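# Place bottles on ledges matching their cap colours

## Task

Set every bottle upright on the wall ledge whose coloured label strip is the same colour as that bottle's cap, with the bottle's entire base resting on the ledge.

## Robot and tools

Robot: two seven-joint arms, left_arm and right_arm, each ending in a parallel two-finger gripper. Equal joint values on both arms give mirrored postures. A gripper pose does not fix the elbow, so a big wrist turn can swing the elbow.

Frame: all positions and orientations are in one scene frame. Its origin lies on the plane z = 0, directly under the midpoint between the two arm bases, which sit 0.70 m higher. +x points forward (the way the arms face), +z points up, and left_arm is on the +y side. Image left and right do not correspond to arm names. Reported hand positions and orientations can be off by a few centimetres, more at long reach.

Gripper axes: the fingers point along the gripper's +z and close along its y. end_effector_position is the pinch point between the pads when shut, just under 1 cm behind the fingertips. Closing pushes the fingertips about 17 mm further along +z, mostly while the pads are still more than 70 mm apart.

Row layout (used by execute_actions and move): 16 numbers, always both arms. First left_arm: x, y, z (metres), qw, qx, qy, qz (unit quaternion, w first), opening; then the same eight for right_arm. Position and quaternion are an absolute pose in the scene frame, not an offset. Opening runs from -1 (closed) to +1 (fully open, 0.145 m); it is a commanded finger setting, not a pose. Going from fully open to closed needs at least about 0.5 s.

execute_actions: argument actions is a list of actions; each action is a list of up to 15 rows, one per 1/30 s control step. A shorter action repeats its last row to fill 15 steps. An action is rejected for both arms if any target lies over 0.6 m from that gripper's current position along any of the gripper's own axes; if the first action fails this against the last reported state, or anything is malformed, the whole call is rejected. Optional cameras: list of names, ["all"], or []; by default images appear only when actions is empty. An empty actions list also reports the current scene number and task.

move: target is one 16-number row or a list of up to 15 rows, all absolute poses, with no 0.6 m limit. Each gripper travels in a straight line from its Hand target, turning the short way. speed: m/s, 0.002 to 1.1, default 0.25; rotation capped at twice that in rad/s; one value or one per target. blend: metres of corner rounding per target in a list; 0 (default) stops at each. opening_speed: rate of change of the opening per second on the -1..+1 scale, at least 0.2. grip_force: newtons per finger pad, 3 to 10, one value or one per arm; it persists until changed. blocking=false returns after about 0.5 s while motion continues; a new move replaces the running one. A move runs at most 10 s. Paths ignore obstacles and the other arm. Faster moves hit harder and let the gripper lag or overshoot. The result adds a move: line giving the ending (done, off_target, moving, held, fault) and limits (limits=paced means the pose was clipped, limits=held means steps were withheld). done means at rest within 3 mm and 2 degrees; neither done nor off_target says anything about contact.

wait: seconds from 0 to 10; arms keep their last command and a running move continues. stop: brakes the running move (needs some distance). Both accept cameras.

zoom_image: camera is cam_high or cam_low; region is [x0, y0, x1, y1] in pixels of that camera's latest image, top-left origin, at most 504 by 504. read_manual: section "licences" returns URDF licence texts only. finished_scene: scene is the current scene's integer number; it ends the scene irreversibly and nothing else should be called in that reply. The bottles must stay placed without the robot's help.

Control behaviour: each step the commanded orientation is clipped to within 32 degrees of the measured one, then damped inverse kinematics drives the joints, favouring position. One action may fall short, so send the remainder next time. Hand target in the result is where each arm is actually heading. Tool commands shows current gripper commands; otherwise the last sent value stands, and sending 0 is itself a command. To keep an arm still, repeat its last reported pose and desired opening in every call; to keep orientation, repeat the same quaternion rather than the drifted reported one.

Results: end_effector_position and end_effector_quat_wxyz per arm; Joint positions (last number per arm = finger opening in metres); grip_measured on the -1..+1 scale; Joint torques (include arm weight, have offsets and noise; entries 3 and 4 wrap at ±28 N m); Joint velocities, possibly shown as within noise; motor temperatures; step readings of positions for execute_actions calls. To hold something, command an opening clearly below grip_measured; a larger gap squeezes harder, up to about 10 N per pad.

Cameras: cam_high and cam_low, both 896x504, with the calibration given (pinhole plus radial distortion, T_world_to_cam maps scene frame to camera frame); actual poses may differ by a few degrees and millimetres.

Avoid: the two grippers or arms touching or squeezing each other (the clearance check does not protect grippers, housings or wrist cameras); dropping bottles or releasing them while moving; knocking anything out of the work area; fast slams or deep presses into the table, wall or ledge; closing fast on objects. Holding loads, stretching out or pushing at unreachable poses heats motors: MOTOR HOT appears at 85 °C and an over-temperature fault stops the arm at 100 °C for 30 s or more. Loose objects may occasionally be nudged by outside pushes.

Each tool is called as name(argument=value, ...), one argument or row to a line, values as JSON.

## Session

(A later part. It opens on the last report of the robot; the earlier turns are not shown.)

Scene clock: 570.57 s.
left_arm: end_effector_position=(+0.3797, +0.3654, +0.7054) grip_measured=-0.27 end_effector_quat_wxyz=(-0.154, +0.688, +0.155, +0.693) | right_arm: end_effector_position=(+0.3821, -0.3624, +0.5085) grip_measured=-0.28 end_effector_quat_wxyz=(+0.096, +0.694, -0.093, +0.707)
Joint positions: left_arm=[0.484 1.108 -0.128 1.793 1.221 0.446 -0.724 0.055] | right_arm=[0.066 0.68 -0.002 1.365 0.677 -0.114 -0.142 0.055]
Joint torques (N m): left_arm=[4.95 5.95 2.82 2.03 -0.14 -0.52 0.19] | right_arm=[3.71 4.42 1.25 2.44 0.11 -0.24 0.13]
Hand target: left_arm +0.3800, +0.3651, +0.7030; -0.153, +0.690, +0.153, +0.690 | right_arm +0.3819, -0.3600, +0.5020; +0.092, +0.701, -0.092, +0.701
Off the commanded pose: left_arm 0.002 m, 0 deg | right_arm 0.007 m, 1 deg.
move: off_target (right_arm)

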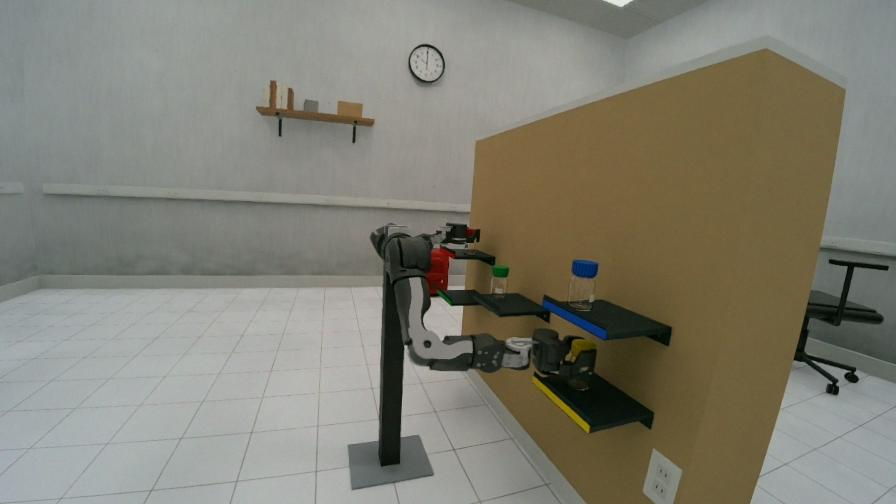

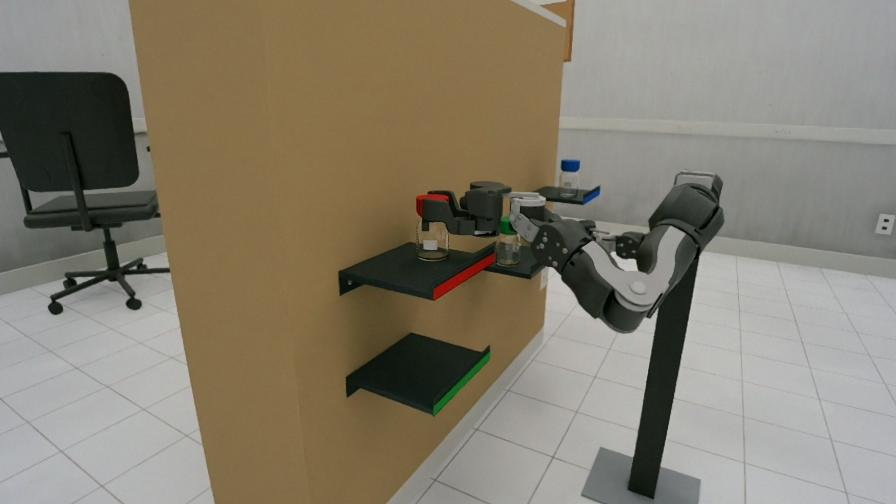

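move(
  target=[
    [0.38,0.365,0.699,-0.153,0.69,0.153,0.69,-0.9,0.382,-0.36,0.506,0.0923,0.7011,-0.0923,0.7011,-0.9],
    [0.38,0.365,0.701,-0.153,0.69,0.153,0.69,0.15,0.382,-0.361,0.508,0.0923,0.7011,-0.0923,0.7011,0.15],
  ],
  speed=0.03,
  opening_speed=0.7,
)

move(
  target=[
    [0.285,0.321,0.705,-0.153,0.69,0.153,0.69,0.15,0.275,-0.332,0.508,0.0923,0.7011,-0.0923,0.7011,0.15],
  ],
  speed=0.12,
  cameras=["all"],
)

zoom_image(
  camera="cam_high",
  region=[420, 190, 690, 430],
)

zoom_image(
  camera="cam_low",
  region=[380, 150, 620, 360],
)

Scene clock: 586.10 s.
left_arm: end_effector_position=(+0.3793, +0.3655, +0.7040) grip_measured=+0.15 end_effector_quat_wxyz=(-0.154, +0.687, +0.154, +0.694) | right_arm: end_effector_position=(+0.3824, -0.3609, +0.5084) grip_measured=+0.15 end_effector_quat_wxyz=(+0.093, +0.700, -0.092, +0.702)
Joint positions: left_arm=[0.472 1.114 -0.128 1.795 1.222 0.432 -0.723 0.087] | right_arm=[0.065 0.685 -0.002 1.377 0.686 -0.091 -0.142 0.087]
Joint torques (N m): left_arm=[5.79 5.47 2.26 1.74 -0.13 -0.42 0.14] | right_arm=[3.55 6.16 3.04 3.85 0.1 -0.32 0]
Hand target: left_arm +0.3800, +0.3650, +0.7011; -0.153, +0.690, +0.153, +0.690 | right_arm +0.3820, -0.3610, +0.5081; +0.092, +0.701, -0.092, +0.701
Off the commanded pose: left_arm 0.003 m, 1 deg | right_arm 0.001 m, 0 deg.
move: done; target 2's new opening was sent with left_arm's hand 0.005 m and 1 deg from that target

Scene clock: 587.40 s.
left_arm: end_effector_position=(+0.2854, +0.3193, +0.7065) grip_measured=+0.15 end_effector_quat_wxyz=(-0.151, +0.689, +0.150, +0.693) | right_arm: end_effector_position=(+0.2751, -0.3308, +0.5059) grip_measured=+0.15 end_effector_quat_wxyz=(+0.090, +0.704, -0.091, +0.699)
Joint positions: left_arm=[-0.175 1.046 0.525 2.348 1.376 0.571 -0.961 0.087] | right_arm=[-0.561 0.617 0.264 1.859 0.673 -0.166 -0.216 0.087]
Joint torques (N m): left_arm=[2.6 4.73 2.39 0.98 -0.18 -0.34 -0.05] | right_arm=[0.99 4 3.67 3.81 -0.09 -0.55 -0.09]
Hand target: left_arm +0.2850, +0.3209, +0.7050; -0.153, +0.690, +0.153, +0.690 | right_arm +0.2750, -0.3320, +0.5080; +0.092, +0.701, -0.092, +0.701
Off the commanded pose: left_arm 0.002 m, 1 deg | right_arm 0.002 m, 1 deg.
move: done

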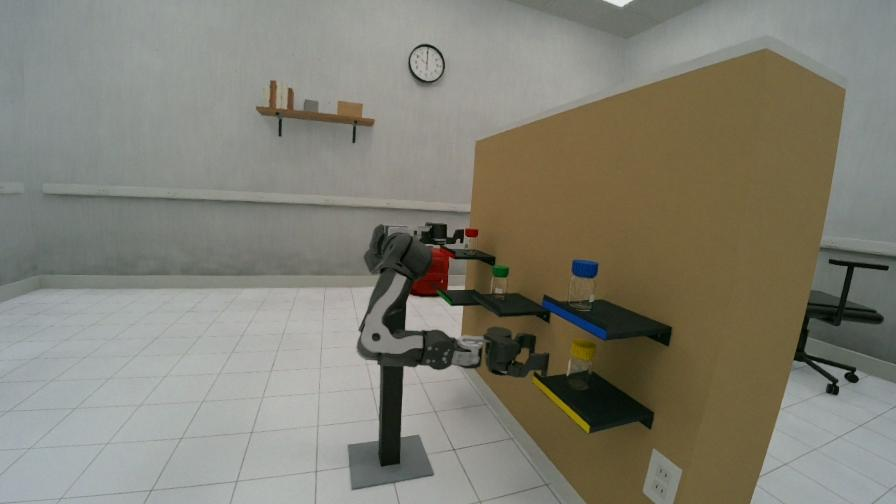

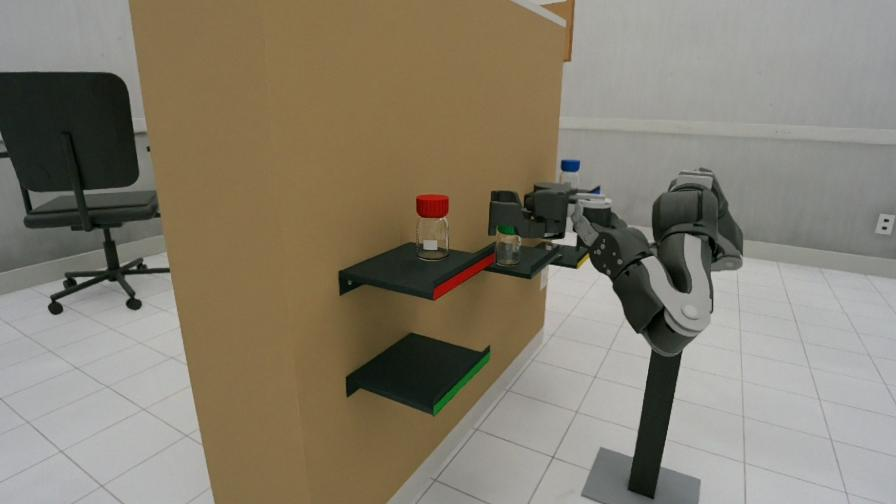

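Scaled by 1.867 from the camera's 896x504 image, which has a finer 1280x720 frame.

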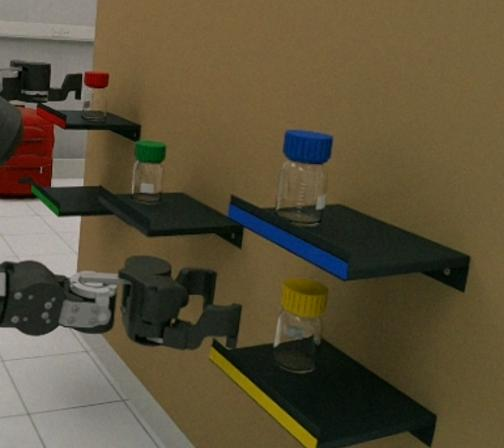

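Scaled by 2.100 from the camera's 896x504 image, which has a finer 1280x720 frame.

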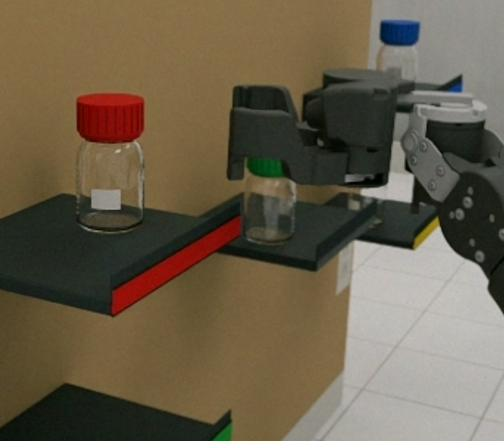

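move(
  target=[
    [0.262,0.25,0.67,0,0.7071,0,0.7071,0.15,0.275,-0.332,0.508,0.0923,0.7011,-0.0923,0.7011,0.15],
    [0.262,0.08,0.612,0.0617,0.7044,-0.0617,0.7044,1,0.26,-0.31,0.508,0.0923,0.7011,-0.0923,0.7011,0.15],
    [0.32,0.07,0.606,0.0617,0.7044,-0.0617,0.7044,1,0.25,-0.3,0.508,0.0923,0.7011,-0.0923,0.7011,0.15],
  ],
  speed=[0.2,0.2,0.12],
  blend=[0.03,0,0],
  cameras=["all"],
)

zoom_image(
  camera="cam_high",
  region=[420, 210, 580, 330],
)

zoom_image(
  camera="cam_low",
  region=[430, 170, 630, 300],
)

Scene clock: 610.70 s.
left_arm: end_effector_position=(+0.3198, +0.0708, +0.6090) grip_measured=+1.00 end_effector_quat_wxyz=(+0.062, +0.701, -0.059, +0.708) | right_arm: end_effector_position=(+0.2499, -0.3011, +0.5076) grip_measured=+0.15 end_effector_quat_wxyz=(+0.093, +0.702, -0.092, +0.700)
Joint positions: left_arm=[0.073 0.218 -0.461 2.238 0.278 0.606 -0.45 0.145] | right_arm=[-0.671 0.488 0.26 2.004 0.548 -0.167 -0.254 0.087]
Joint torques (N m): left_arm=[3.78 0.17 0.02 3.69 0.01 -0.48 0.17] | right_arm=[0.33 2.6 1.57 4.26 -0.11 -0.46 -0.04]
Hand target: left_arm +0.3200, +0.0701, +0.6060; +0.062, +0.704, -0.062, +0.704 | right_arm +0.2500, -0.3000, +0.5080; +0.092, +0.701, -0.092, +0.701
Off the commanded pose: left_arm 0.003 m, 1 deg | right_arm 0.001 m, 0 deg.
move: done; target 2's new opening was sent with left_arm's hand 0.001 m and 6 deg from that target

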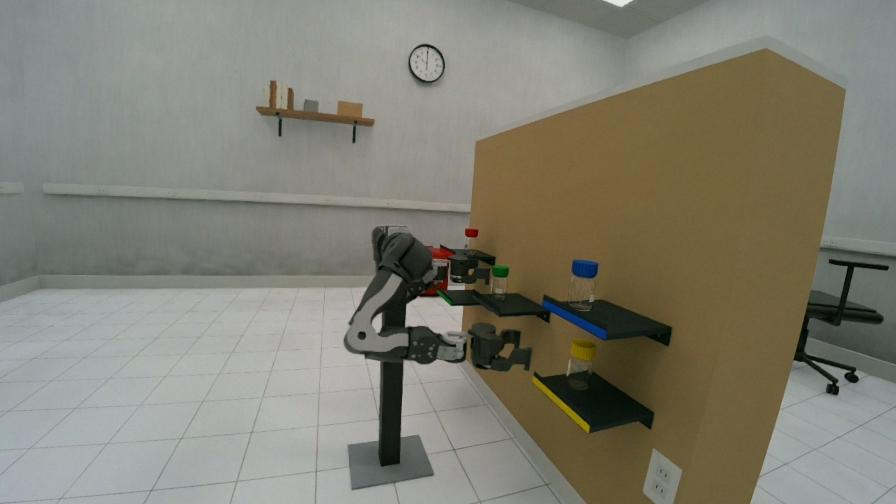

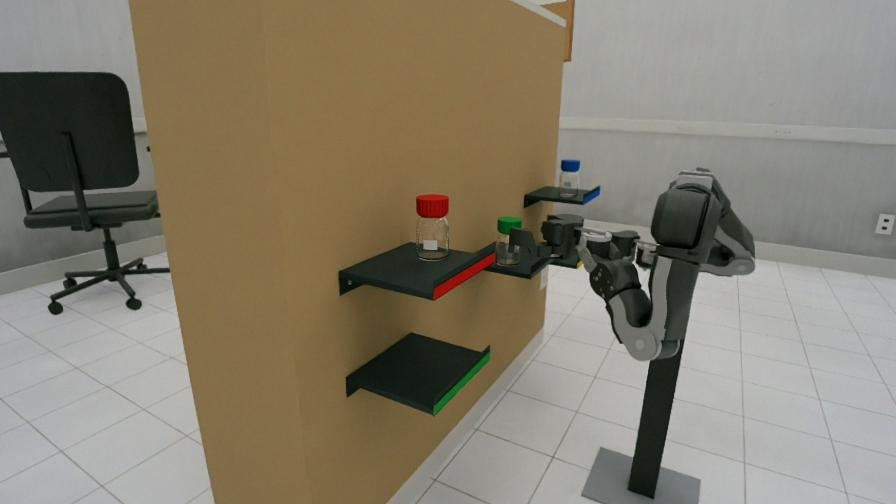

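Scaled by 3.150 from the camera's 896x504 image, which has a finer 1280x720 frame.

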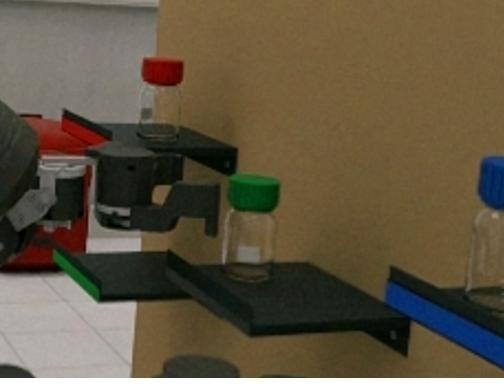

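Scaled by 2.520 from the camera's 896x504 image, which has a finer 1280x720 frame.

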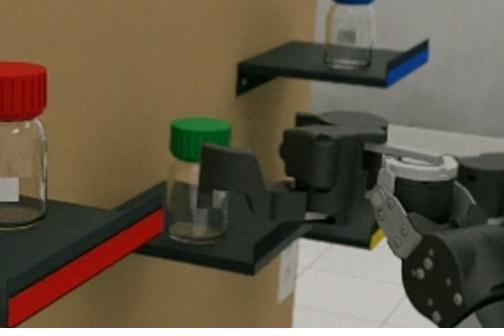

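move(
  target=[
    [0.374,0.06,0.603,0.0617,0.7044,-0.0617,0.7044,1,0.25,-0.3,0.508,0.0923,0.7011,-0.0923,0.7011,0.15],
    [0.374,0.06,0.603,0.0617,0.7044,-0.0617,0.7044,-0.9,0.25,-0.3,0.508,0.0923,0.7011,-0.0923,0.7011,0.15],
    [0.374,0.07,0.632,0.0617,0.7044,-0.0617,0.7044,-0.9,0.25,-0.3,0.508,0.0923,0.7011,-0.0923,0.7011,0.15],
    [0.382,0.2,0.635,0,0.7071,0,0.7071,-0.9,0.25,-0.3,0.508,0.0923,0.7011,-0.0923,0.7011,0.15],
    [0.382,0.205,0.538,0,0.7071,0,0.7071,-0.9,0.25,-0.3,0.508,0.0923,0.7011,-0.0923,0.7011,0.15],
    [0.382,0.37,0.538,-0.0923,0.7011,0.0923,0.7011,-0.9,0.25,-0.3,0.508,0.0923,0.7011,-0.0923,0.7011,0.15],
  ],
  speed=[0.12,0.1,0.08,0.16,0.16,0.16],
  blend=[0,0,0.01,0.015,0.015,0],
  opening_speed=1.5,
  cameras=["all"],
)

zoom_image(
  camera="cam_low",
  region=[340, 180, 580, 420],
)

Scene clock: 633.07 s.
left_arm: end_effector_position=(+0.3812, +0.3708, +0.5361) grip_measured=-0.29 end_effector_quat_wxyz=(-0.094, +0.705, +0.093, +0.697) | right_arm: end_effector_position=(+0.2499, -0.3011, +0.5076) grip_measured=+0.15 end_effector_quat_wxyz=(+0.093, +0.702, -0.092, +0.700)
Joint positions: left_arm=[0.081 0.599 0.209 1.46 0.563 0.115 -0.03 0.054] | right_arm=[-0.671 0.488 0.26 2.004 0.548 -0.167 -0.254 0.087]
Joint torques (N m): left_arm=[6.55 5.21 1.62 4.49 0.15 -0.97 0.22] | right_arm=[0.44 2.62 1.61 4.21 -0.1 -0.47 -0.07]
Hand target: left_arm +0.3820, +0.3700, +0.5380; -0.092, +0.701, +0.092, +0.701 | right_arm +0.2500, -0.3000, +0.5080; +0.092, +0.701, -0.092, +0.701
Off the commanded pose: left_arm 0.002 m, 1 deg | right_arm 0.001 m, 0 deg.
move: done

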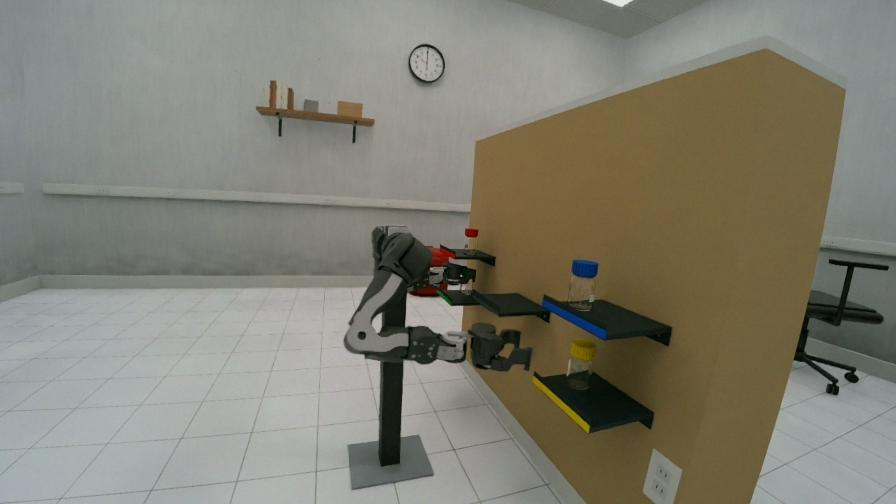

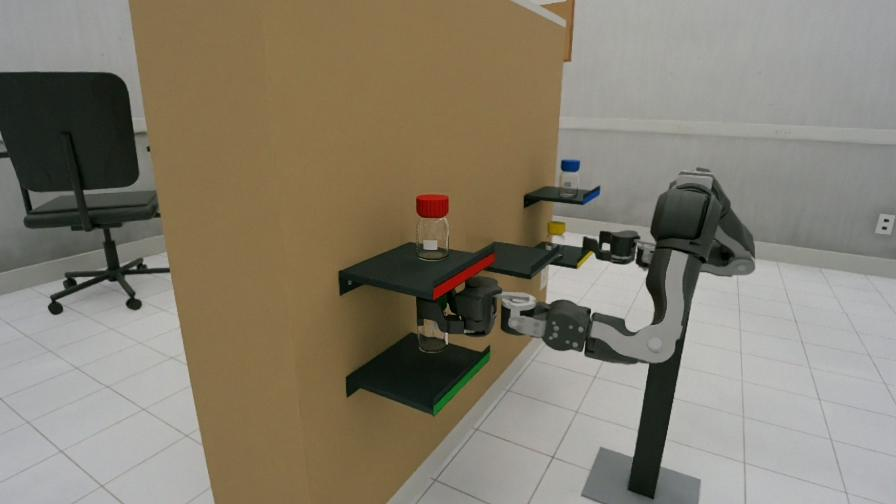

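Scaled by 2.100 from the camera's 896x504 image, which has a finer 1280x720 frame.

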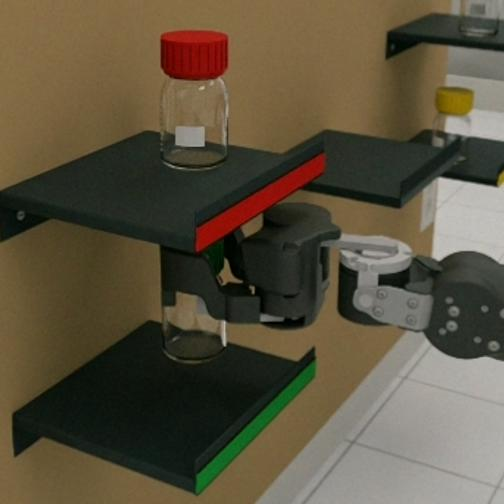

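move(
  target=[
    [0.382,0.37,0.512,-0.0923,0.7011,0.0923,0.7011,-0.9,0.25,-0.3,0.508,0.0923,0.7011,-0.0923,0.7011,0.15],
    [0.382,0.37,0.502,-0.0923,0.7011,0.0923,0.7011,-0.9,0.25,-0.3,0.508,0.0923,0.7011,-0.0923,0.7011,0.15],
  ],
  speed=[0.08,0.03],
)

Scene clock: 642.17 s.
left_arm: end_effector_position=(+0.3826, +0.3715, +0.5133) grip_measured=-0.29 end_effector_quat_wxyz=(-0.096, +0.687, +0.091, +0.714) | right_arm: end_effector_position=(+0.2499, -0.3011, +0.5076) grip_measured=+0.15 end_effector_quat_wxyz=(+0.093, +0.702, -0.092, +0.700)
Joint positions: left_arm=[0.088 0.577 0.158 1.335 0.549 -0.066 -0.007 0.054] | right_arm=[-0.671 0.488 0.26 2.004 0.548 -0.167 -0.254 0.087]
Joint torques (N m): left_arm=[4.42 4.73 0.03 2.67 0.17 -0.06 0.13] | right_arm=[0.28 2.57 1.54 4.29 -0.08 -0.48 -0.05]
Hand target: left_arm +0.3817, +0.3698, +0.5021; -0.092, +0.701, +0.092, +0.701 | right_arm +0.2500, -0.3000, +0.5080; +0.092, +0.701, -0.092, +0.701
Off the commanded pose: left_arm 0.011 m, 2 deg | right_arm 0.001 m, 0 deg.
move: off_target (left_arm)

move(
  target=[
    [0.382,0.37,0.5115,-0.0923,0.7011,0.0923,0.7011,-0.9,0.25,-0.3,0.508,0.0923,0.7011,-0.0923,0.7011,0.15],
    [0.382,0.37,0.5115,-0.0923,0.7011,0.0923,0.7011,0.15,0.25,-0.3,0.508,0.0923,0.7011,-0.0923,0.7011,0.15],
    [0.28,0.343,0.513,-0.0923,0.7011,0.0923,0.7011,0.15,0.25,-0.3,0.508,0.0923,0.7011,-0.0923,0.7011,0.15],
    [0.25,0.3,0.513,-0.0923,0.7011,0.0923,0.7011,0.15,0.25,-0.3,0.508,0.0923,0.7011,-0.0923,0.7011,0.15],
  ],
  speed=[0.03,0.05,0.1,0.15],
  blend=[0,0,0.01,0],
  opening_speed=0.7,
  cameras=["all"],
)

zoom_image(
  camera="cam_low",
  region=[340, 150, 620, 420],
)

zoom_image(
  camera="cam_high",
  region=[420, 190, 690, 430],
)

Scene clock: 662.10 s.
left_arm: end_effector_position=(+0.2502, +0.2993, +0.5124) grip_measured=+0.15 end_effector_quat_wxyz=(-0.090, +0.702, +0.091, +0.700) | right_arm: end_effector_position=(+0.2499, -0.3011, +0.5076) grip_measured=+0.15 end_effector_quat_wxyz=(+0.093, +0.702, -0.092, +0.700)
Joint positions: left_arm=[-0.624 0.342 0.349 2.027 0.475 -0.069 -0.114 0.087] | right_arm=[-0.671 0.488 0.26 2.004 0.548 -0.167 -0.254 0.087]
Joint torques (N m): left_arm=[0.65 2.39 1.37 5.34 0.04 -0.68 -0.01] | right_arm=[0.36 2.55 1.62 4.21 -0.08 -0.48 -0.03]
Hand target: left_arm +0.2500, +0.3000, +0.5130; -0.092, +0.701, +0.092, +0.701 | right_arm +0.2500, -0.3000, +0.5080; +0.092, +0.701, -0.092, +0.701
Off the commanded pose: left_arm 0.001 m, 0 deg | right_arm 0.001 m, 0 deg.
move: done

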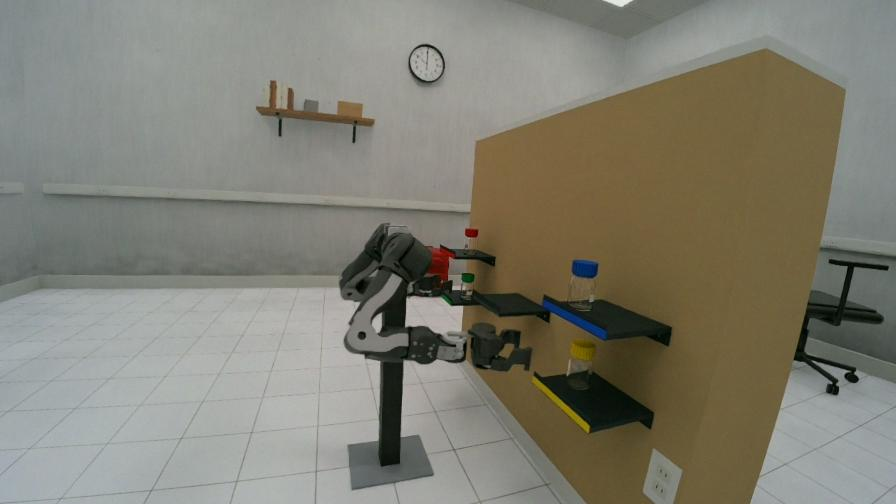

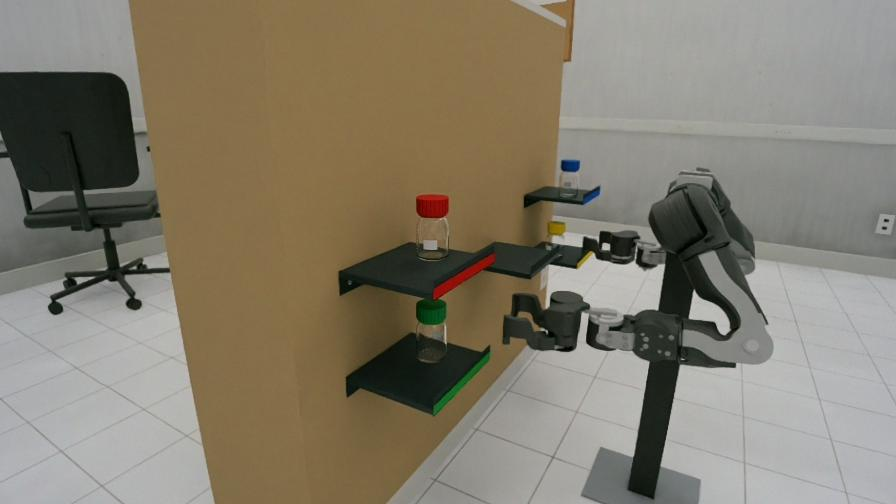

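Scaled by 1.800 from the camera's 896x504 image, which has a finer 1280x720 frame.

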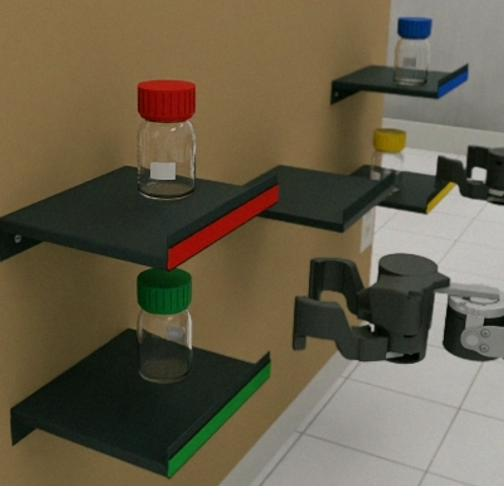

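Scaled by 1.867 from the camera's 896x504 image, which has a finer 1280x720 frame.

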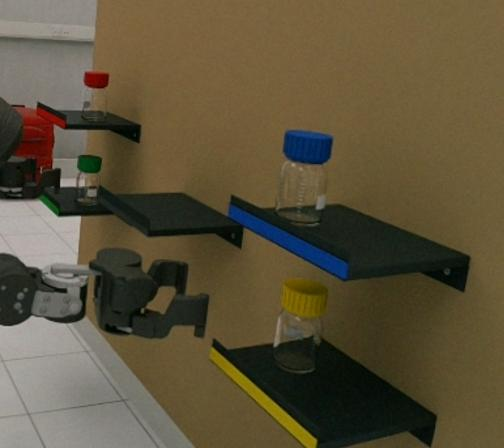

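All four placed upright.

finished_scene(
  scene=2,
)

The scene is finished: the task was done.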